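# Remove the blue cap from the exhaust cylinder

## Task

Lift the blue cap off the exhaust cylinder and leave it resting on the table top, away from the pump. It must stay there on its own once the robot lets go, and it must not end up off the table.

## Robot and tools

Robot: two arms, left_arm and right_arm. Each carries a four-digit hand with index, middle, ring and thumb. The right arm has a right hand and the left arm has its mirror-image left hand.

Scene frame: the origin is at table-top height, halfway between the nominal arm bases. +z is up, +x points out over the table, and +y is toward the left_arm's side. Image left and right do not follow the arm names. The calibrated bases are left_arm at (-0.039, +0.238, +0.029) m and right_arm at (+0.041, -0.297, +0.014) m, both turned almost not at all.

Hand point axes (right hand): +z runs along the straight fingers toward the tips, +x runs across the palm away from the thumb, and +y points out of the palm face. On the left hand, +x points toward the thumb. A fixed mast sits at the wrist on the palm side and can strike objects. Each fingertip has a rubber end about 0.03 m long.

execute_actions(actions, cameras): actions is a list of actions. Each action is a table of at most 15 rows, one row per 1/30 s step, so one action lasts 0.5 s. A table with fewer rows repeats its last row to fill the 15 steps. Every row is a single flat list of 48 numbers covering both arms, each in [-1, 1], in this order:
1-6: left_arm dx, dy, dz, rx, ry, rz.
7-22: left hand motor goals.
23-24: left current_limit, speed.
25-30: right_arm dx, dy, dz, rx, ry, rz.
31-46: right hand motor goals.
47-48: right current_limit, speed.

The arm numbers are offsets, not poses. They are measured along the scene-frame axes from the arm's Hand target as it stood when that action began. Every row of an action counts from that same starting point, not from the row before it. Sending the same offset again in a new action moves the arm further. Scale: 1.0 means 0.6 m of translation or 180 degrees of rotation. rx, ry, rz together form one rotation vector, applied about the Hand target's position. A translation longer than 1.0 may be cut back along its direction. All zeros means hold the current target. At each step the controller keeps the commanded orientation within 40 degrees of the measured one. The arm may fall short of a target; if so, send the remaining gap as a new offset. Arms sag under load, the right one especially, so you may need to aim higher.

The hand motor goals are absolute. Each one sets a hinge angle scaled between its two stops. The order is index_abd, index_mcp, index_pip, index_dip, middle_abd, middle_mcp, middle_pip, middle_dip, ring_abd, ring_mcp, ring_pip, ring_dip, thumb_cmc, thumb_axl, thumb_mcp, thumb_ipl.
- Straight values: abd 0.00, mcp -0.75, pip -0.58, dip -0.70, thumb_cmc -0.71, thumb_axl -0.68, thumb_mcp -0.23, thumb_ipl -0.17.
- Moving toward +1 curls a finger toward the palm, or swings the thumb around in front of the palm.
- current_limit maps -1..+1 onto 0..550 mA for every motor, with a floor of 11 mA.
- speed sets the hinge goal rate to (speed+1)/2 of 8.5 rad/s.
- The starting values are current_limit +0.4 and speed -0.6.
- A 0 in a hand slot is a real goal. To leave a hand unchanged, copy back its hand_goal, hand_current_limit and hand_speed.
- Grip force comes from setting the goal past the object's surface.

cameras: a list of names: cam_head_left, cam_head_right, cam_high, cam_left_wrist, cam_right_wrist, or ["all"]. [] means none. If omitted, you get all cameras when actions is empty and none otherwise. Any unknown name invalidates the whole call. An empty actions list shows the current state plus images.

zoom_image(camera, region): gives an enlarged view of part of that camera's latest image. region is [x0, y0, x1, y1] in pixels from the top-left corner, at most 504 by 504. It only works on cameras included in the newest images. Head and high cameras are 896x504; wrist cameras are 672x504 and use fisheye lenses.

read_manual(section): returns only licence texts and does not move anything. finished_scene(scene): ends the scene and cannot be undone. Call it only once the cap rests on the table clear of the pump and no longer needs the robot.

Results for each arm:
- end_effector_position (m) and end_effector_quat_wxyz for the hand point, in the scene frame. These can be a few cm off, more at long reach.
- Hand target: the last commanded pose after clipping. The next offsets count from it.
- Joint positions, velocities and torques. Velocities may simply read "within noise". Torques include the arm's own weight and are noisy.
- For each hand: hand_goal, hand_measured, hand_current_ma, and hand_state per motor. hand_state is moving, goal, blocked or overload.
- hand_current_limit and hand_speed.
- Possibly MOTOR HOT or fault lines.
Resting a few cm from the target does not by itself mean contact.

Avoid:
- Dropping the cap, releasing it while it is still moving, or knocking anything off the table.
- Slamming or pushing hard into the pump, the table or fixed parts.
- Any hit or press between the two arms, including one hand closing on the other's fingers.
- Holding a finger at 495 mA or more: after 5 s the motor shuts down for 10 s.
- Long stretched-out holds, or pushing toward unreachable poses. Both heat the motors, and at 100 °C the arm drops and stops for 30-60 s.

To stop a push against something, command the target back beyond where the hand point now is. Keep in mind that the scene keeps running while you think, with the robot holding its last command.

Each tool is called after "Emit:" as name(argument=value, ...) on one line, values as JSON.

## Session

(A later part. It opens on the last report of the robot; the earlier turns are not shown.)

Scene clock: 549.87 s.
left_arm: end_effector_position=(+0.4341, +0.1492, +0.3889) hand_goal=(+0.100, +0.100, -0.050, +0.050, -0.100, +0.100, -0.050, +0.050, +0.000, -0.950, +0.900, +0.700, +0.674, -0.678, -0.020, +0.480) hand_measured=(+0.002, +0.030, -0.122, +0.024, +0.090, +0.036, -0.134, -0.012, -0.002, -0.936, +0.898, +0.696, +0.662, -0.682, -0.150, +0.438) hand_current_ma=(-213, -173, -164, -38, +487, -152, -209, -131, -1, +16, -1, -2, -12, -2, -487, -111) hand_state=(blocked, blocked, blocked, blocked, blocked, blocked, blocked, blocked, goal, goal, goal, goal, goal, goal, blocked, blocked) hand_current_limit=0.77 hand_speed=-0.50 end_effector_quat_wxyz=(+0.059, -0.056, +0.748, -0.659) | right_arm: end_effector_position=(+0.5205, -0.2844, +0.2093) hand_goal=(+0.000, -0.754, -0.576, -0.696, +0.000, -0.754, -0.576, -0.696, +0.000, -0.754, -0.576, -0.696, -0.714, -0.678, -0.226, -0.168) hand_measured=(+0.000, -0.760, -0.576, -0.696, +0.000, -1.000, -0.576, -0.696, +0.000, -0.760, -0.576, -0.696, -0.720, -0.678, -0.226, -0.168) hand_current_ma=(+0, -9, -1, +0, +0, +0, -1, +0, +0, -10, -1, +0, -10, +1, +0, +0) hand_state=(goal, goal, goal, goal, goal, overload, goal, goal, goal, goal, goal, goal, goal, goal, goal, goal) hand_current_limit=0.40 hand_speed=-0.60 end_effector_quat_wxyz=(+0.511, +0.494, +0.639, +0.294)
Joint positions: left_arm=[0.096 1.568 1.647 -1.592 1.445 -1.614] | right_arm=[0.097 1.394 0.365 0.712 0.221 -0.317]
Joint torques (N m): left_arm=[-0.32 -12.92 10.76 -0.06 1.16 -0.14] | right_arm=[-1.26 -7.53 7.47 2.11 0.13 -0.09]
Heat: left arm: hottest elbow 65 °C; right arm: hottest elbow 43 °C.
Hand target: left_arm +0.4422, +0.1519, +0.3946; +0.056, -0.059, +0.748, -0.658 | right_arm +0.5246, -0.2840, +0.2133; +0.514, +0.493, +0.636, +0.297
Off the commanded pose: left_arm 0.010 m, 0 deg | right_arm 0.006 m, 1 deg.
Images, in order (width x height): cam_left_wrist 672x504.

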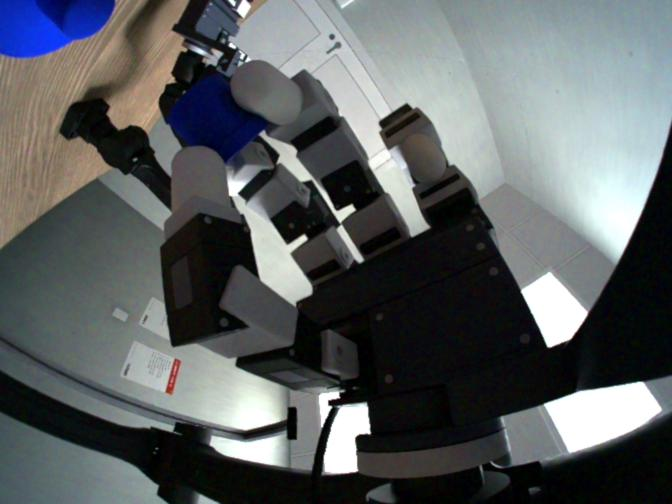

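Emit:
execute_actions(actions=[[[-0.033,0.13,0.0,0,0,0.072,0.1,0.08,-0.06,0.03,-0.1,0.08,-0.06,0.03,0,-0.95,0.9,0.7,0.674,-0.678,-0.05,0.47,0.65,-0.5,0,0,0,0,0,0,0,-0.754,-0.576,-0.696,0,-0.754,-0.576,-0.696,0,-0.754,-0.576,-0.696,-0.714,-0.678,-0.226,-0.168,0.4,-0.6]],[[-0.05,0.13,0.0,0,0,0.072,0.1,0.08,-0.06,0.03,-0.1,0.08,-0.06,0.03,0,-0.95,0.9,0.7,0.674,-0.678,-0.05,0.47,0.6,-0.5,0,0,0,0,0,0,0,-0.754,-0.576,-0.696,0,-0.754,-0.576,-0.696,0,-0.754,-0.576,-0.696,-0.714,-0.678,-0.226,-0.168,0.4,-0.6]],[[-0.067,0.11,0.0,0,0,0.067,0.1,0.08,-0.06,0.03,-0.1,0.08,-0.06,0.03,0,-0.95,0.9,0.7,0.674,-0.678,-0.05,0.47,0.6,-0.5,0,0,0,0,0,0,0,-0.754,-0.576,-0.696,0,-0.754,-0.576,-0.696,0,-0.754,-0.576,-0.696,-0.714,-0.678,-0.226,-0.168,0.4,-0.6]]], cameras=["cam_high","cam_left_wrist"])

Scene clock: 567.47 s.
left_arm: end_effector_position=(+0.3534, +0.3761, +0.3953) hand_goal=(+0.100, +0.080, -0.060, +0.030, -0.100, +0.080, -0.060, +0.030, +0.000, -0.950, +0.900, +0.700, +0.674, -0.678, -0.050, +0.470) hand_measured=(+0.002, +0.024, -0.122, +0.022, +0.090, +0.032, -0.134, -0.012, -0.002, -0.936, +0.898, +0.696, +0.662, -0.682, -0.150, +0.438) hand_current_ma=(-213, -125, -129, -7, +440, -98, -173, -73, -1, +16, -1, -2, -12, -2, -400, -73) hand_state=(blocked, blocked, blocked, goal, blocked, blocked, blocked, blocked, goal, goal, goal, goal, goal, goal, blocked, blocked) hand_current_limit=0.60 hand_speed=-0.50 end_effector_quat_wxyz=(+0.264, -0.294, +0.692, -0.605) | right_arm: end_effector_position=(+0.5205, -0.2844, +0.2093) hand_goal=(+0.000, -0.754, -0.576, -0.696, +0.000, -0.754, -0.576, -0.696, +0.000, -0.754, -0.576, -0.696, -0.714, -0.678, -0.226, -0.168) hand_measured=(+0.000, -0.760, -0.576, -0.696, +0.000, -1.000, -0.576, -0.696, +0.000, -0.760, -0.576, -0.696, -0.720, -0.678, -0.226, -0.168) hand_current_ma=(+0, -9, -1, +0, +0, +0, -1, +0, +0, -10, -1, +0, -10, +1, +0, +0) hand_state=(goal, goal, goal, goal, goal, overload, goal, goal, goal, goal, goal, goal, goal, goal, goal, goal) hand_current_limit=0.40 hand_speed=-0.60 end_effector_quat_wxyz=(+0.511, +0.494, +0.639, +0.294)
Joint positions: left_arm=[0.678 1.273 1.339 -1.129 1.422 -2.073] | right_arm=[0.097 1.394 0.365 0.712 0.221 -0.317]
Joint torques (N m): left_arm=[-0.56 -11.28 7.88 1.55 0.98 -0.16] | right_arm=[-0.91 -6.24 7.45 2.06 0.14 -0.11]
Heat: left arm: hottest elbow 61 °C; right arm: hottest elbow 43 °C.
Hand target: left_arm +0.3522, +0.3740, +0.3946; +0.267, -0.300, +0.688, -0.604 | right_arm +0.5246, -0.2840, +0.2133; +0.514, +0.493, +0.636, +0.297
Off the commanded pose: left_arm 0.003 m, 1 deg | right_arm 0.006 m, 1 deg.
joint sent to its limit (left arm) — joint 6 (wrist roll), lower limit. The joint targets still meet the commanded pose.
Images, in order (width x height): cam_high 896x504, cam_left_wrist 672x504.

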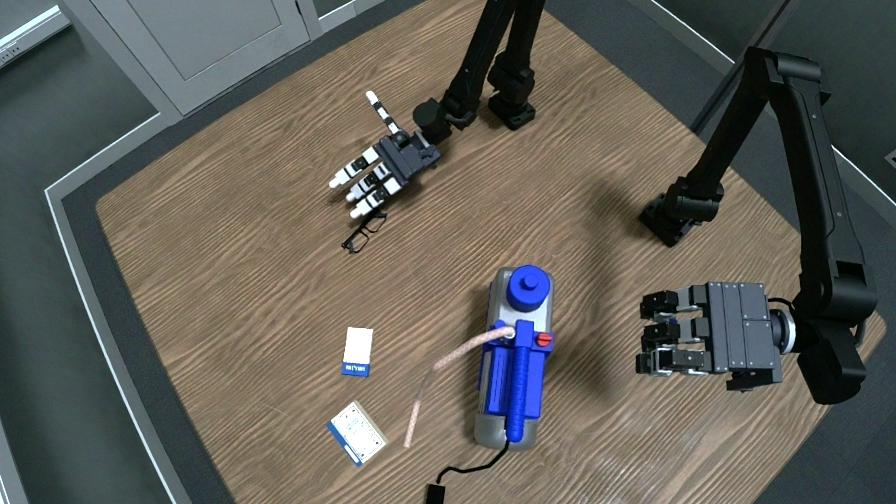

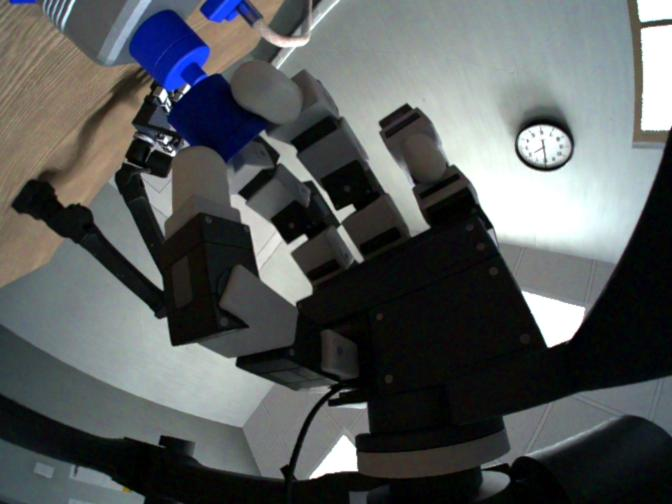

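Emit:
execute_actions(actions=[[[0,0,-0.14,0.027,0.028,0,0.1,0.08,-0.06,0.03,-0.1,0.08,-0.06,0.03,0,-0.95,0.9,0.7,0.674,-0.678,-0.05,0.47,0.6,-0.5,0,0,0,0,0,0,0,-0.754,-0.576,-0.696,0,-0.754,-0.576,-0.696,0,-0.754,-0.576,-0.696,-0.714,-0.678,-0.226,-0.168,0.4,-0.6]],[[0,0,-0.14,0.01,0.01,0,0.1,0.08,-0.06,0.03,-0.1,0.08,-0.06,0.03,0,-0.95,0.9,0.7,0.674,-0.678,-0.05,0.47,0.6,-0.5,0,0,0,0,0,0,0,-0.754,-0.576,-0.696,0,-0.754,-0.576,-0.696,0,-0.754,-0.576,-0.696,-0.714,-0.678,-0.226,-0.168,0.4,-0.6]],[[0,0,-0.14,0,0,0,0.1,0.08,-0.06,0.03,-0.1,0.08,-0.06,0.03,0,-0.95,0.9,0.7,0.674,-0.678,-0.05,0.47,0.6,-0.5,0,0,0,0,0,0,0,-0.754,-0.576,-0.696,0,-0.754,-0.576,-0.696,0,-0.754,-0.576,-0.696,-0.714,-0.678,-0.226,-0.168,0.4,-0.6]]], cameras=["cam_high","cam_left_wrist"])

Scene clock: 583.60 s.
left_arm: end_effector_position=(+0.3487, +0.3788, +0.1459) hand_goal=(+0.100, +0.080, -0.060, +0.030, -0.100, +0.080, -0.060, +0.030, +0.000, -0.950, +0.900, +0.700, +0.674, -0.678, -0.050, +0.470) hand_measured=(+0.002, +0.024, -0.122, +0.022, +0.090, +0.032, -0.134, -0.012, -0.002, -0.938, +0.898, +0.696, +0.662, -0.682, -0.150, +0.438) hand_current_ma=(-213, -125, -129, -7, +440, -98, -173, -73, -1, +13, -1, -2, -12, -2, -400, -73) hand_state=(blocked, blocked, blocked, goal, blocked, blocked, blocked, blocked, goal, goal, goal, goal, goal, goal, blocked, blocked) hand_current_limit=0.60 hand_speed=-0.50 end_effector_quat_wxyz=(+0.249, -0.319, +0.737, -0.542) | right_arm: end_effector_position=(+0.5205, -0.2844, +0.2093) hand_goal=(+0.000, -0.754, -0.576, -0.696, +0.000, -0.754, -0.576, -0.696, +0.000, -0.754, -0.576, -0.696, -0.714, -0.678, -0.226, -0.168) hand_measured=(+0.000, -0.760, -0.576, -0.696, +0.000, -1.000, -0.576, -0.696, +0.000, -0.760, -0.576, -0.696, -0.720, -0.678, -0.226, -0.168) hand_current_ma=(+0, -9, -1, +0, +0, +0, -1, +0, +0, -10, -1, +0, -10, +1, +0, +0) hand_state=(goal, goal, goal, goal, goal, overload, goal, goal, goal, goal, goal, goal, goal, goal, goal, goal) hand_current_limit=0.40 hand_speed=-0.60 end_effector_quat_wxyz=(+0.511, +0.494, +0.639, +0.294)
Joint positions: left_arm=[0.642 1.419 0.87 -0.598 1.248 -1.992] | right_arm=[0.097 1.394 0.365 0.712 0.221 -0.317]
Joint torques (N m): left_arm=[-1.85 -10.29 7.17 1.51 0.98 -0.17] | right_arm=[-0.03 -6.24 7.15 2.24 0.04 -0.09]
Heat: left arm: hottest elbow 57 °C; right arm: hottest elbow 43 °C.
Hand target: left_arm +0.3522, +0.3739, +0.1426; +0.243, -0.319, +0.737, -0.544 | right_arm +0.5246, -0.2840, +0.2133; +0.514, +0.493, +0.636, +0.297
Off the commanded pose: left_arm 0.007 m, 1 deg | right_arm 0.006 m, 1 deg.
Images, in order (width x height): cam_high 896x504, cam_left_wrist 672x504.

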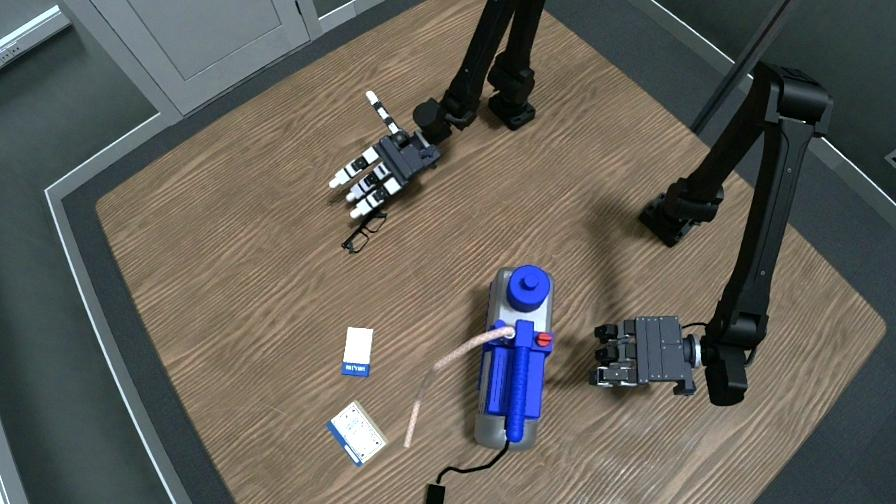

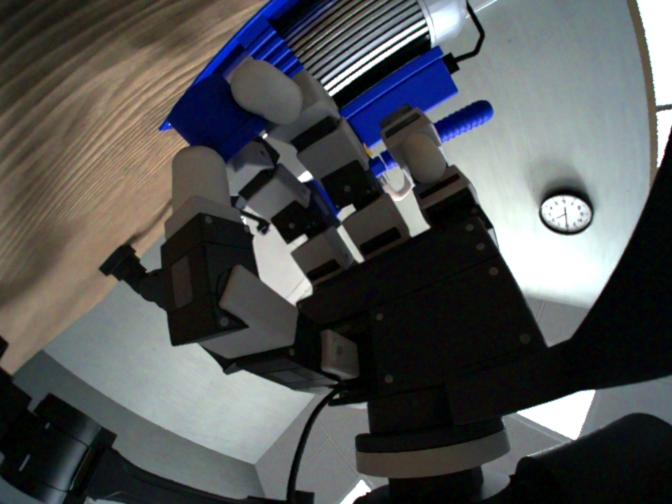

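Emit:
execute_actions(actions=[[[0,0,-0.12,0,0,0,0.1,0.08,-0.06,0.03,-0.1,0.08,-0.06,0.03,0,-0.95,0.9,0.7,0.674,-0.678,-0.05,0.47,0.6,-0.5,0,0,0,0,0,0,0,-0.754,-0.576,-0.696,0,-0.754,-0.576,-0.696,0,-0.754,-0.576,-0.696,-0.714,-0.678,-0.226,-0.168,0.4,-0.6]],[[0,0,-0.035,0,0,0,0.1,0.08,-0.06,0.03,-0.1,0.08,-0.06,0.03,0,-0.95,0.9,0.7,0.674,-0.678,-0.05,0.47,0.6,-0.5,0,0,0,0,0,0,0,-0.754,-0.576,-0.696,0,-0.754,-0.576,-0.696,0,-0.754,-0.576,-0.696,-0.714,-0.678,-0.226,-0.168,0.4,-0.6]]], cameras=["cam_left_wrist"])

Scene clock: 592.93 s.
left_arm: end_effector_position=(+0.3527, +0.3822, +0.0595) hand_goal=(+0.100, +0.080, -0.060, +0.030, -0.100, +0.080, -0.060, +0.030, +0.000, -0.950, +0.900, +0.700, +0.674, -0.678, -0.050, +0.470) hand_measured=(+0.002, +0.024, -0.122, +0.022, +0.090, +0.032, -0.134, -0.012, -0.002, -0.938, +0.898, +0.696, +0.662, -0.682, -0.150, +0.438) hand_current_ma=(-213, -125, -129, -7, +440, -98, -173, -73, -1, +13, -1, -2, -12, -2, -400, -73) hand_state=(blocked, blocked, blocked, goal, blocked, blocked, blocked, blocked, goal, goal, goal, goal, goal, goal, blocked, blocked) hand_current_limit=0.60 hand_speed=-0.50 end_effector_quat_wxyz=(+0.257, -0.314, +0.738, -0.540) | right_arm: end_effector_position=(+0.5205, -0.2844, +0.2093) hand_goal=(+0.000, -0.754, -0.576, -0.696, +0.000, -0.754, -0.576, -0.696, +0.000, -0.754, -0.576, -0.696, -0.714, -0.678, -0.226, -0.168) hand_measured=(+0.000, -0.760, -0.576, -0.696, +0.000, -1.000, -0.576, -0.696, +0.000, -0.760, -0.576, -0.696, -0.720, -0.678, -0.226, -0.168) hand_current_ma=(+0, -9, -1, +0, +0, +0, -1, +0, +0, -10, -1, +0, -10, +1, +0, +0) hand_state=(goal, goal, goal, goal, goal, overload, goal, goal, goal, goal, goal, goal, goal, goal, goal, goal) hand_current_limit=0.40 hand_speed=-0.60 end_effector_quat_wxyz=(+0.511, +0.494, +0.639, +0.294)
Joint positions: left_arm=[0.642 1.592 0.774 -0.308 1.248 -1.994] | right_arm=[0.097 1.394 0.365 0.712 0.221 -0.317]
Joint torques (N m): left_arm=[-1.9 -10.29 5.26 1.43 0.93 -0.15] | right_arm=[-0.5 -6.07 7.61 2.39 0.17 -0.14]
Heat: left arm: hottest elbow 56 °C; right arm: hottest elbow 43 °C.
Hand target: left_arm +0.3522, +0.3740, +0.0496; +0.243, -0.319, +0.737, -0.544 | right_arm +0.5246, -0.2840, +0.2133; +0.514, +0.493, +0.636, +0.297
Off the commanded pose: left_arm 0.013 m, 2 deg | right_arm 0.006 m, 1 deg.
Images, in order (width x height): cam_left_wrist 672x504.

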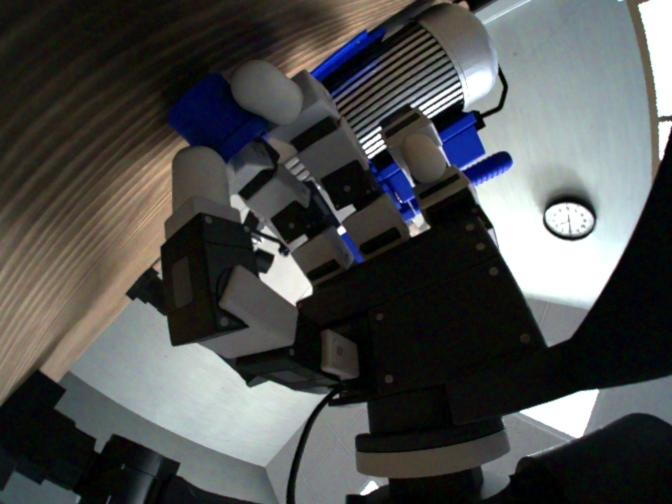

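Emit:
execute_actions(actions=[[[0,0,-0.014,0,0,0,0.1,0.08,-0.06,0.03,-0.1,0.08,-0.06,0.03,0,-0.95,0.9,0.7,0.674,-0.678,-0.05,0.47,0.6,-0.5,0,0,0,0,0,0,0,-0.754,-0.576,-0.696,0,-0.754,-0.576,-0.696,0,-0.754,-0.576,-0.696,-0.714,-0.678,-0.226,-0.168,0.4,-0.6]]], cameras=[])

Emit:
execute_actions(actions=[[[0,0,-0.011,0,0,0,0.1,0.08,-0.06,0.03,-0.1,0.08,-0.06,0.03,0,-0.95,0.9,0.7,0.674,-0.678,-0.05,0.47,0.6,-0.5,0,0,0,0,0,0,0,-0.754,-0.576,-0.696,0,-0.754,-0.576,-0.696,0,-0.754,-0.576,-0.696,-0.714,-0.678,-0.226,-0.168,0.4,-0.6]]], cameras=["cam_left_wrist"])

Emit:
zoom_image(camera="cam_left_wrist", region=[100, 40, 340, 240])

Scene clock: 601.97 s.
left_arm: end_effector_position=(+0.3549, +0.3839, +0.0544) hand_goal=(+0.100, +0.080, -0.060, +0.030, -0.100, +0.080, -0.060, +0.030, +0.000, -0.950, +0.900, +0.700, +0.674, -0.678, -0.050, +0.470) hand_measured=(+0.002, +0.024, -0.116, +0.022, +0.090, +0.032, -0.134, -0.012, -0.002, -0.938, +0.898, +0.696, +0.662, -0.682, -0.150, +0.438) hand_current_ma=(-213, -125, -116, -6, +440, -98, -173, -72, -1, +13, -1, -2, -12, -2, -400, -73) hand_state=(blocked, blocked, blocked, goal, blocked, blocked, blocked, blocked, goal, goal, goal, goal, goal, goal, blocked, blocked) hand_current_limit=0.60 hand_speed=-0.50 end_effector_quat_wxyz=(+0.259, -0.313, +0.738, -0.539) | right_arm: end_effector_position=(+0.5205, -0.2844, +0.2093) hand_goal=(+0.000, -0.754, -0.576, -0.696, +0.000, -0.754, -0.576, -0.696, +0.000, -0.754, -0.576, -0.696, -0.714, -0.678, -0.226, -0.168) hand_measured=(+0.000, -0.760, -0.576, -0.696, +0.000, -1.000, -0.576, -0.696, +0.000, -0.760, -0.576, -0.696, -0.720, -0.678, -0.226, -0.168) hand_current_ma=(+0, -9, -1, +0, +0, +0, -1, +0, +0, -10, -1, +0, -10, +1, +0, +0) hand_state=(goal, goal, goal, goal, goal, overload, goal, goal, goal, goal, goal, goal, goal, goal, goal, goal) hand_current_limit=0.40 hand_speed=-0.60 end_effector_quat_wxyz=(+0.511, +0.494, +0.639, +0.294)
Joint positions: left_arm=[0.642 1.608 0.773 -0.282 1.248 -1.998] | right_arm=[0.097 1.394 0.365 0.712 0.221 -0.317]
Joint torques (N m): left_arm=[-1.85 -9.99 4.78 1.58 0.93 -0.11] | right_arm=[-0.44 -6.65 7.54 2.43 0.14 -0.13]
Heat: left arm: hottest elbow 54 °C; right arm: hottest elbow 43 °C.
Hand target: left_arm +0.3522, +0.3740, +0.0412; +0.243, -0.319, +0.737, -0.544 | right_arm +0.5246, -0.2840, +0.2133; +0.514, +0.493, +0.636, +0.297
Off the commanded pose: left_arm 0.017 m, 2 deg | right_arm 0.006 m, 1 deg.
No camera images: "cameras" was empty.

Scene clock: 602.67 s.
left_arm: end_effector_position=(+0.3562, +0.3844, +0.0535) hand_goal=(+0.100, +0.080, -0.060, +0.030, -0.100, +0.080, -0.060, +0.030, +0.000, -0.950, +0.900, +0.700, +0.674, -0.678, -0.050, +0.470) hand_measured=(+0.002, +0.024, -0.112, +0.028, +0.090, +0.032, -0.134, -0.012, -0.002, -0.938, +0.898, +0.696, +0.662, -0.680, -0.150, +0.438) hand_current_ma=(-213, -125, -99, -1, +440, -100, -173, -72, -1, +13, -1, -2, -11, -1, -400, -73) hand_state=(blocked, blocked, blocked, goal, blocked, blocked, blocked, blocked, goal, goal, goal, goal, goal, goal, blocked, blocked) hand_current_limit=0.60 hand_speed=-0.50 end_effector_quat_wxyz=(+0.261, -0.311, +0.737, -0.540) | right_arm: end_effector_position=(+0.5205, -0.2844, +0.2093) hand_goal=(+0.000, -0.754, -0.576, -0.696, +0.000, -0.754, -0.576, -0.696, +0.000, -0.754, -0.576, -0.696, -0.714, -0.678, -0.226, -0.168) hand_measured=(+0.000, -0.760, -0.576, -0.696, +0.000, -1.000, -0.576, -0.696, +0.000, -0.760, -0.576, -0.696, -0.720, -0.678, -0.226, -0.168) hand_current_ma=(+0, -9, -1, +0, +0, +0, -1, +0, +0, -10, -1, +0, -10, +1, +0, +0) hand_state=(goal, goal, goal, goal, goal, overload, goal, goal, goal, goal, goal, goal, goal, goal, goal, goal) hand_current_limit=0.40 hand_speed=-0.60 end_effector_quat_wxyz=(+0.511, +0.494, +0.639, +0.294)
Joint positions: left_arm=[0.642 1.611 0.771 -0.265 1.251 -2.007] | right_arm=[0.097 1.394 0.365 0.712 0.221 -0.317]
Joint torques (N m): left_arm=[-1.79 -9.23 4.55 1.54 0.81 -0.02] | right_arm=[-0.62 -6.12 7.34 2.13 0.17 -0.11]
Heat: left arm: hottest elbow 54 °C; right arm: hottest elbow 43 °C.
Hand target: left_arm +0.3522, +0.3740, +0.0347; +0.243, -0.319, +0.737, -0.544 | right_arm +0.5246, -0.2840, +0.2133; +0.514, +0.493, +0.636, +0.297
Off the commanded pose: left_arm 0.022 m, 2 deg | right_arm 0.006 m, 1 deg.
Images, in order (width x height): cam_left_wrist 672x504.

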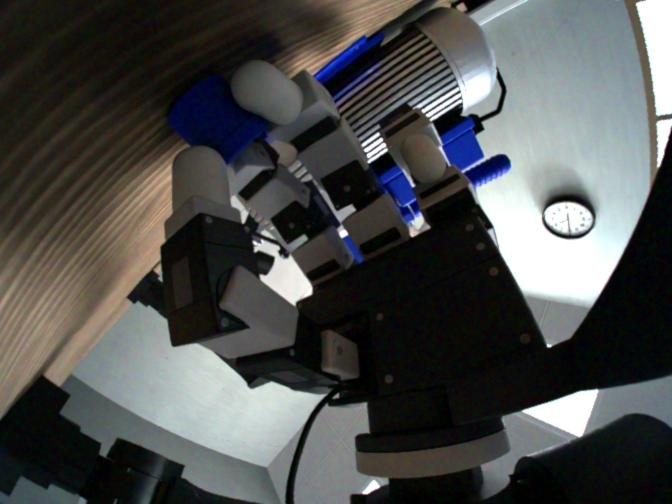

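Scaled by 2.100 from the camera's 672x504 image, which has a finer 960x720 frame.

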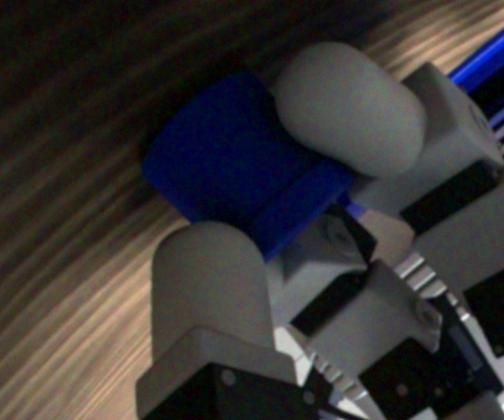

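Emit:
execute_actions(actions=[[[0,0,0.008,0,0,0,0.04,0.03,-0.11,0.02,-0.04,0.03,-0.13,0.0,0,-0.95,0.9,0.7,0.674,-0.678,-0.17,0.43,0.3,-0.8,0,0,0,0,0,0,0,-0.754,-0.576,-0.696,0,-0.754,-0.576,-0.696,0,-0.754,-0.576,-0.696,-0.714,-0.678,-0.226,-0.168,0.4,-0.6]],[[0,0,0,0,0,0,0.0,0.03,-0.11,0.02,0.04,0.03,-0.13,0.0,0,-0.95,0.9,0.7,0.674,-0.678,-0.24,0.47,0.3,-0.8,0,0,0,0,0,0,0,-0.754,-0.576,-0.696,0,-0.754,-0.576,-0.696,0,-0.754,-0.576,-0.696,-0.714,-0.678,-0.226,-0.168,0.4,-0.6]],[[0,0,0,0,0,0,-0.03,0.03,-0.11,0.02,0.09,0.03,-0.13,0.0,0,-0.95,0.9,0.7,0.674,-0.678,-0.38,0.56,0.3,-0.7,0,0,0,0,0,0,0,-0.754,-0.576,-0.696,0,-0.754,-0.576,-0.696,0,-0.754,-0.576,-0.696,-0.714,-0.678,-0.226,-0.168,0.4,-0.6]]], cameras=["cam_left_wrist"])

Emit:
zoom_image(camera="cam_left_wrist", region=[100, 40, 340, 240])

Scene clock: 614.53 s.
left_arm: end_effector_position=(+0.3561, +0.3844, +0.0532) hand_goal=(-0.030, +0.030, -0.110, +0.020, +0.090, +0.030, -0.130, +0.000, +0.000, -0.950, +0.900, +0.700, +0.674, -0.678, -0.380, +0.560) hand_measured=(-0.044, +0.032, -0.108, +0.026, +0.102, +0.028, -0.140, -0.008, -0.002, -0.938, +0.898, +0.696, +0.670, -0.680, -0.376, +0.558) hand_current_ma=(-12, +1, +1, +3, +9, -1, -8, -6, -1, +13, -1, -2, -2, -1, +3, -2) hand_state=(goal, goal, goal, goal, goal, goal, goal, goal, goal, goal, goal, goal, goal, goal, goal, goal) hand_current_limit=0.30 hand_speed=-0.70 end_effector_quat_wxyz=(+0.261, -0.312, +0.737, -0.540) | right_arm: end_effector_position=(+0.5205, -0.2844, +0.2093) hand_goal=(+0.000, -0.754, -0.576, -0.696, +0.000, -0.754, -0.576, -0.696, +0.000, -0.754, -0.576, -0.696, -0.714, -0.678, -0.226, -0.168) hand_measured=(+0.000, -0.760, -0.576, -0.696, +0.000, -1.000, -0.576, -0.696, +0.000, -0.760, -0.576, -0.696, -0.720, -0.678, -0.226, -0.168) hand_current_ma=(+0, -9, -1, +0, +0, +0, -1, +0, +0, -10, -1, +0, -10, +1, +0, +0) hand_state=(goal, goal, goal, goal, goal, overload, goal, goal, goal, goal, goal, goal, goal, goal, goal, goal) hand_current_limit=0.40 hand_speed=-0.60 end_effector_quat_wxyz=(+0.511, +0.494, +0.639, +0.294)
Joint positions: left_arm=[0.642 1.612 0.771 -0.265 1.251 -2.007] | right_arm=[0.097 1.394 0.365 0.712 0.221 -0.317]
Joint torques (N m): left_arm=[-1.73 -10.11 4.78 1.16 0.82 -0.05] | right_arm=[-0.15 -6.18 7.35 2.4 0.18 -0.11]
Heat: left arm: hottest elbow 52 °C; right arm: hottest elbow 43 °C.
Hand target: left_arm +0.3522, +0.3740, +0.0394; +0.243, -0.319, +0.737, -0.544 | right_arm +0.5246, -0.2840, +0.2133; +0.514, +0.493, +0.636, +0.297
Off the commanded pose: left_arm 0.018 m, 2 deg | right_arm 0.006 m, 1 deg.
Images, in order (width x height): cam_left_wrist 672x504.

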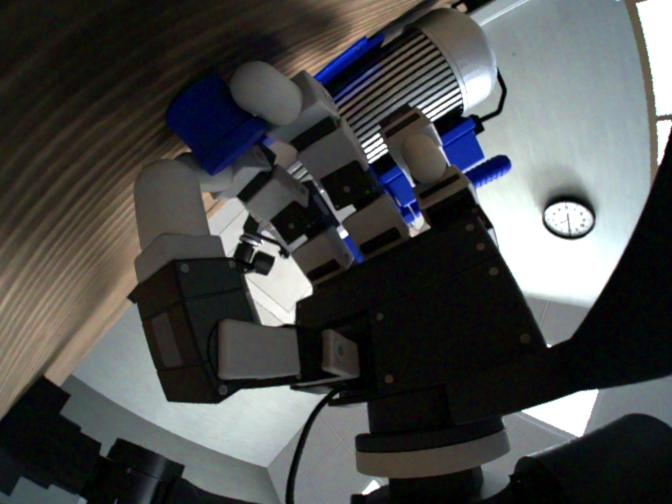

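Scaled by 2.100 from the camera's 672x504 image, which has a finer 960x720 frame.

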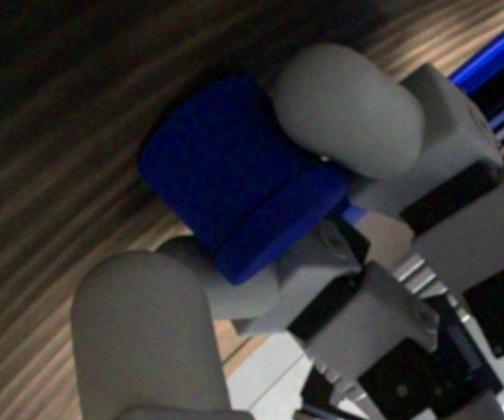

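Emit:
execute_actions(actions=[[[0,0,0,0,0,0,-0.1,0.03,-0.11,0.02,0.14,0.03,-0.13,0.0,0,-0.95,0.9,0.7,0.674,-0.678,-0.6,0.67,0.3,-0.6,0,0,0,0,0,0,0,-0.754,-0.576,-0.696,0,-0.754,-0.576,-0.696,0,-0.754,-0.576,-0.696,-0.714,-0.678,-0.226,-0.168,0.4,-0.6]],[[0,0,0,0,0,0,-0.14,0.03,-0.11,0.02,0.16,0.03,-0.13,0.0,0,-0.95,0.9,0.7,0.674,-0.678,-0.85,0.3,0.3,-0.5,0,0,0,0,0,0,0,-0.754,-0.576,-0.696,0,-0.754,-0.576,-0.696,0,-0.754,-0.576,-0.696,-0.714,-0.678,-0.226,-0.168,0.4,-0.6]],[[0.048,-0.043,0.004,0,0,0,-0.14,0.03,-0.11,0.02,0.16,0.03,-0.13,0.0,0,-0.95,0.9,0.7,0.674,-0.678,-0.85,-0.1,0.3,-0.5,0,0,0,0,0,0,0,-0.754,-0.576,-0.696,0,-0.754,-0.576,-0.696,0,-0.754,-0.576,-0.696,-0.714,-0.678,-0.226,-0.168,0.4,-0.6]]], cameras=["cam_left_wrist"])

Scene clock: 625.77 s.
left_arm: end_effector_position=(+0.3719, +0.3441, +0.0447) hand_goal=(-0.140, +0.030, -0.110, +0.020, +0.160, +0.030, -0.130, +0.000, +0.000, -0.950, +0.900, +0.700, +0.674, -0.678, -0.850, -0.100) hand_measured=(-0.136, +0.032, -0.108, +0.022, +0.158, +0.032, -0.132, -0.002, -0.002, -0.938, +0.898, +0.696, +0.670, -0.680, -0.840, -0.096) hand_current_ma=(+1, +1, +1, +1, -1, +0, -1, -1, -1, +13, -1, -2, -2, -1, +11, +3) hand_state=(goal, goal, goal, goal, goal, goal, goal, goal, goal, goal, goal, goal, goal, goal, goal, goal) hand_current_limit=0.30 hand_speed=-0.50 end_effector_quat_wxyz=(+0.225, -0.293, +0.751, -0.547) | right_arm: end_effector_position=(+0.5205, -0.2844, +0.2093) hand_goal=(+0.000, -0.754, -0.576, -0.696, +0.000, -0.754, -0.576, -0.696, +0.000, -0.754, -0.576, -0.696, -0.714, -0.678, -0.226, -0.168) hand_measured=(+0.000, -0.760, -0.576, -0.696, +0.000, -1.000, -0.576, -0.696, +0.000, -0.760, -0.576, -0.696, -0.720, -0.678, -0.226, -0.168) hand_current_ma=(+0, -9, -1, +0, +0, +0, -1, +0, +0, -10, -1, +0, -10, +1, +0, +0) hand_state=(goal, goal, goal, goal, goal, overload, goal, goal, goal, goal, goal, goal, goal, goal, goal, goal) hand_current_limit=0.40 hand_speed=-0.60 end_effector_quat_wxyz=(+0.511, +0.494, +0.639, +0.294)
Joint positions: left_arm=[0.532 1.634 0.771 -0.214 1.224 -2.073] | right_arm=[0.097 1.394 0.365 0.712 0.221 -0.317]
Joint torques (N m): left_arm=[-0.79 -10.34 7.1 1.63 0.76 -0.16] | right_arm=[0.26 -6.3 7.34 2.33 0.16 -0.06]
Heat: left arm: hottest elbow 50 °C; right arm: hottest elbow 43 °C.
Hand target: left_arm +0.3810, +0.3482, +0.0418; +0.243, -0.319, +0.737, -0.544 | right_arm +0.5246, -0.2840, +0.2133; +0.514, +0.493, +0.636, +0.297
Off the commanded pose: left_arm 0.010 m, 4 deg | right_arm 0.006 m, 1 deg.
joint sent to its limit (left arm) — joint 6 (wrist roll), lower limit. The joint targets are off in orientation, not in position.
Images, in order (width x height): cam_left_wrist 672x504.

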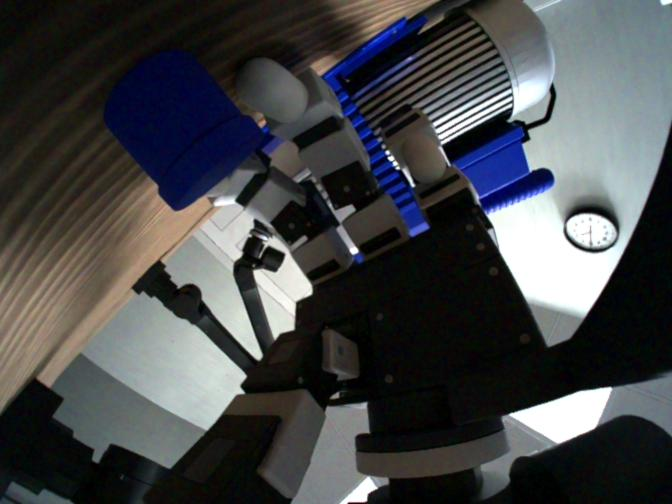

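Emit:
execute_actions(actions=[[[0,0,0.08,0,0,0,-0.1,0.03,-0.11,0.0,0.1,0.03,-0.12,0.0,0,-0.95,0.9,0.7,0.674,-0.678,-0.85,-0.1,0.3,-0.5,0,0,0,0,0,0,0,-0.754,-0.576,-0.696,0,-0.754,-0.576,-0.696,0,-0.754,-0.576,-0.696,-0.714,-0.678,-0.226,-0.168,0.4,-0.6]],[[0,0,0.14,0,0,0,-0.1,0.03,-0.11,0.0,0.1,0.03,-0.12,0.0,0,-0.95,0.9,0.7,0.674,-0.678,-0.85,-0.1,0.3,-0.5,0,0,0,0,0,0,0,-0.754,-0.576,-0.696,0,-0.754,-0.576,-0.696,0,-0.754,-0.576,-0.696,-0.714,-0.678,-0.226,-0.168,0.4,-0.6]],[[-0.03,0.06,0.14,0,0,0,-0.1,0.03,-0.11,0.0,0.1,0.03,-0.12,0.0,0,-0.95,0.9,0.7,0.674,-0.678,-0.85,-0.1,0.3,-0.5,0,0,0,0,0,0,0,-0.754,-0.576,-0.696,0,-0.754,-0.576,-0.696,0,-0.754,-0.576,-0.696,-0.714,-0.678,-0.226,-0.168,0.4,-0.6]]], cameras=["cam_high","cam_head_left"])

Emit:
zoom_image(camera="cam_high", region=[470, 250, 700, 430])

Scene clock: 639.97 s.
left_arm: end_effector_position=(+0.3534, +0.3717, +0.2485) hand_goal=(-0.100, +0.030, -0.110, +0.000, +0.100, +0.030, -0.120, +0.000, +0.000, -0.950, +0.900, +0.700, +0.674, -0.678, -0.850, -0.100) hand_measured=(-0.102, +0.032, -0.108, +0.002, +0.102, +0.032, -0.124, -0.002, -0.002, -0.938, +0.898, +0.696, +0.672, -0.680, -0.840, -0.096) hand_current_ma=(+0, +1, +1, +1, +1, +0, -2, -1, -1, +13, -1, -2, -1, -1, +11, +2) hand_state=(goal, goal, goal, goal, goal, goal, goal, goal, goal, goal, goal, goal, goal, goal, goal, goal) hand_current_limit=0.30 hand_speed=-0.50 end_effector_quat_wxyz=(+0.234, -0.326, +0.734, -0.547) | right_arm: end_effector_position=(+0.5205, -0.2844, +0.2093) hand_goal=(+0.000, -0.754, -0.576, -0.696, +0.000, -0.754, -0.576, -0.696, +0.000, -0.754, -0.576, -0.696, -0.714, -0.678, -0.226, -0.168) hand_measured=(+0.000, -0.760, -0.576, -0.696, +0.000, -1.000, -0.576, -0.696, +0.000, -0.760, -0.576, -0.696, -0.720, -0.678, -0.226, -0.168) hand_current_ma=(+0, -9, -1, +0, +0, +0, -1, +0, +0, -10, -1, +0, -10, +1, +0, +0) hand_state=(goal, goal, goal, goal, goal, overload, goal, goal, goal, goal, goal, goal, goal, goal, goal, goal) hand_current_limit=0.40 hand_speed=-0.60 end_effector_quat_wxyz=(+0.511, +0.494, +0.639, +0.294)
Joint positions: left_arm=[0.621 1.317 1.062 -0.888 1.245 -2.035] | right_arm=[0.097 1.394 0.365 0.712 0.221 -0.317]
Joint torques (N m): left_arm=[0.21 -9.11 11.3 0.55 1.08 0.1] | right_arm=[-1.08 -6.36 7.73 2.39 0.11 -0.13]
Heat: left arm: hottest elbow 50 °C; right arm: hottest elbow 43 °C.
Hand target: left_arm +0.3631, +0.3842, +0.2580; +0.243, -0.319, +0.737, -0.544 | right_arm +0.5246, -0.2840, +0.2133; +0.514, +0.493, +0.636, +0.297
Off the commanded pose: left_arm 0.019 m, 1 deg | right_arm 0.006 m, 1 deg.
Images, in order (width x height): cam_head_left 896x504, cam_high 896x504.

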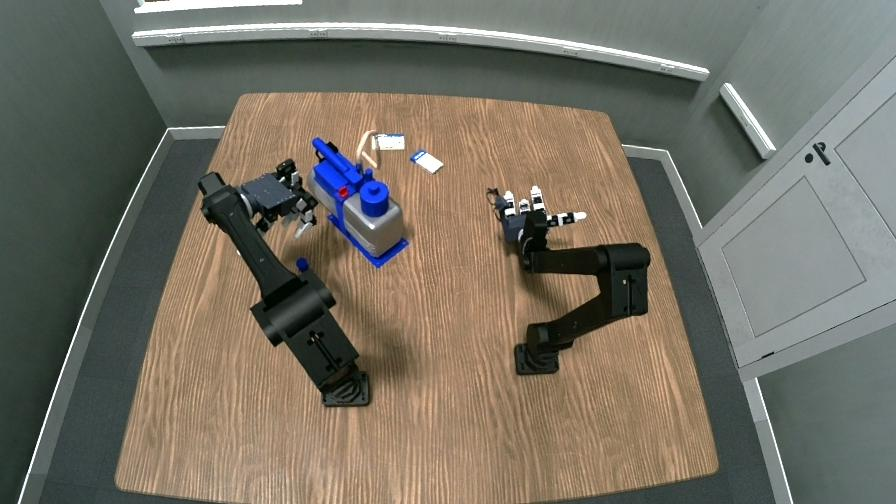

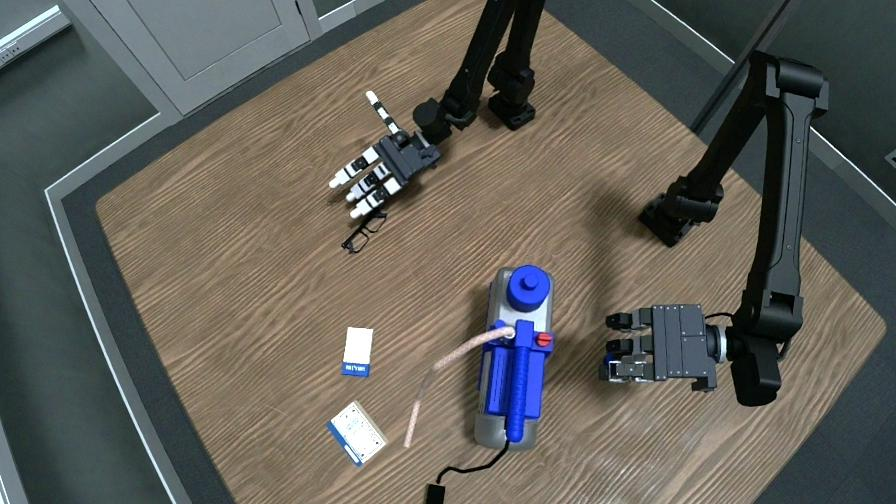

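Scaled by 2.191 from the camera's 896x504 image, which has a finer 1280x720 frame.

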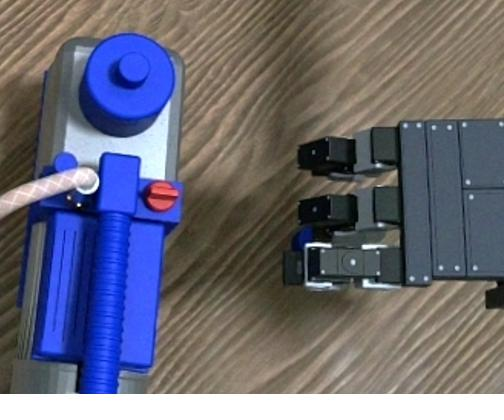

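Emit:
finished_scene(scene=3)

The scene is finished: the task was done.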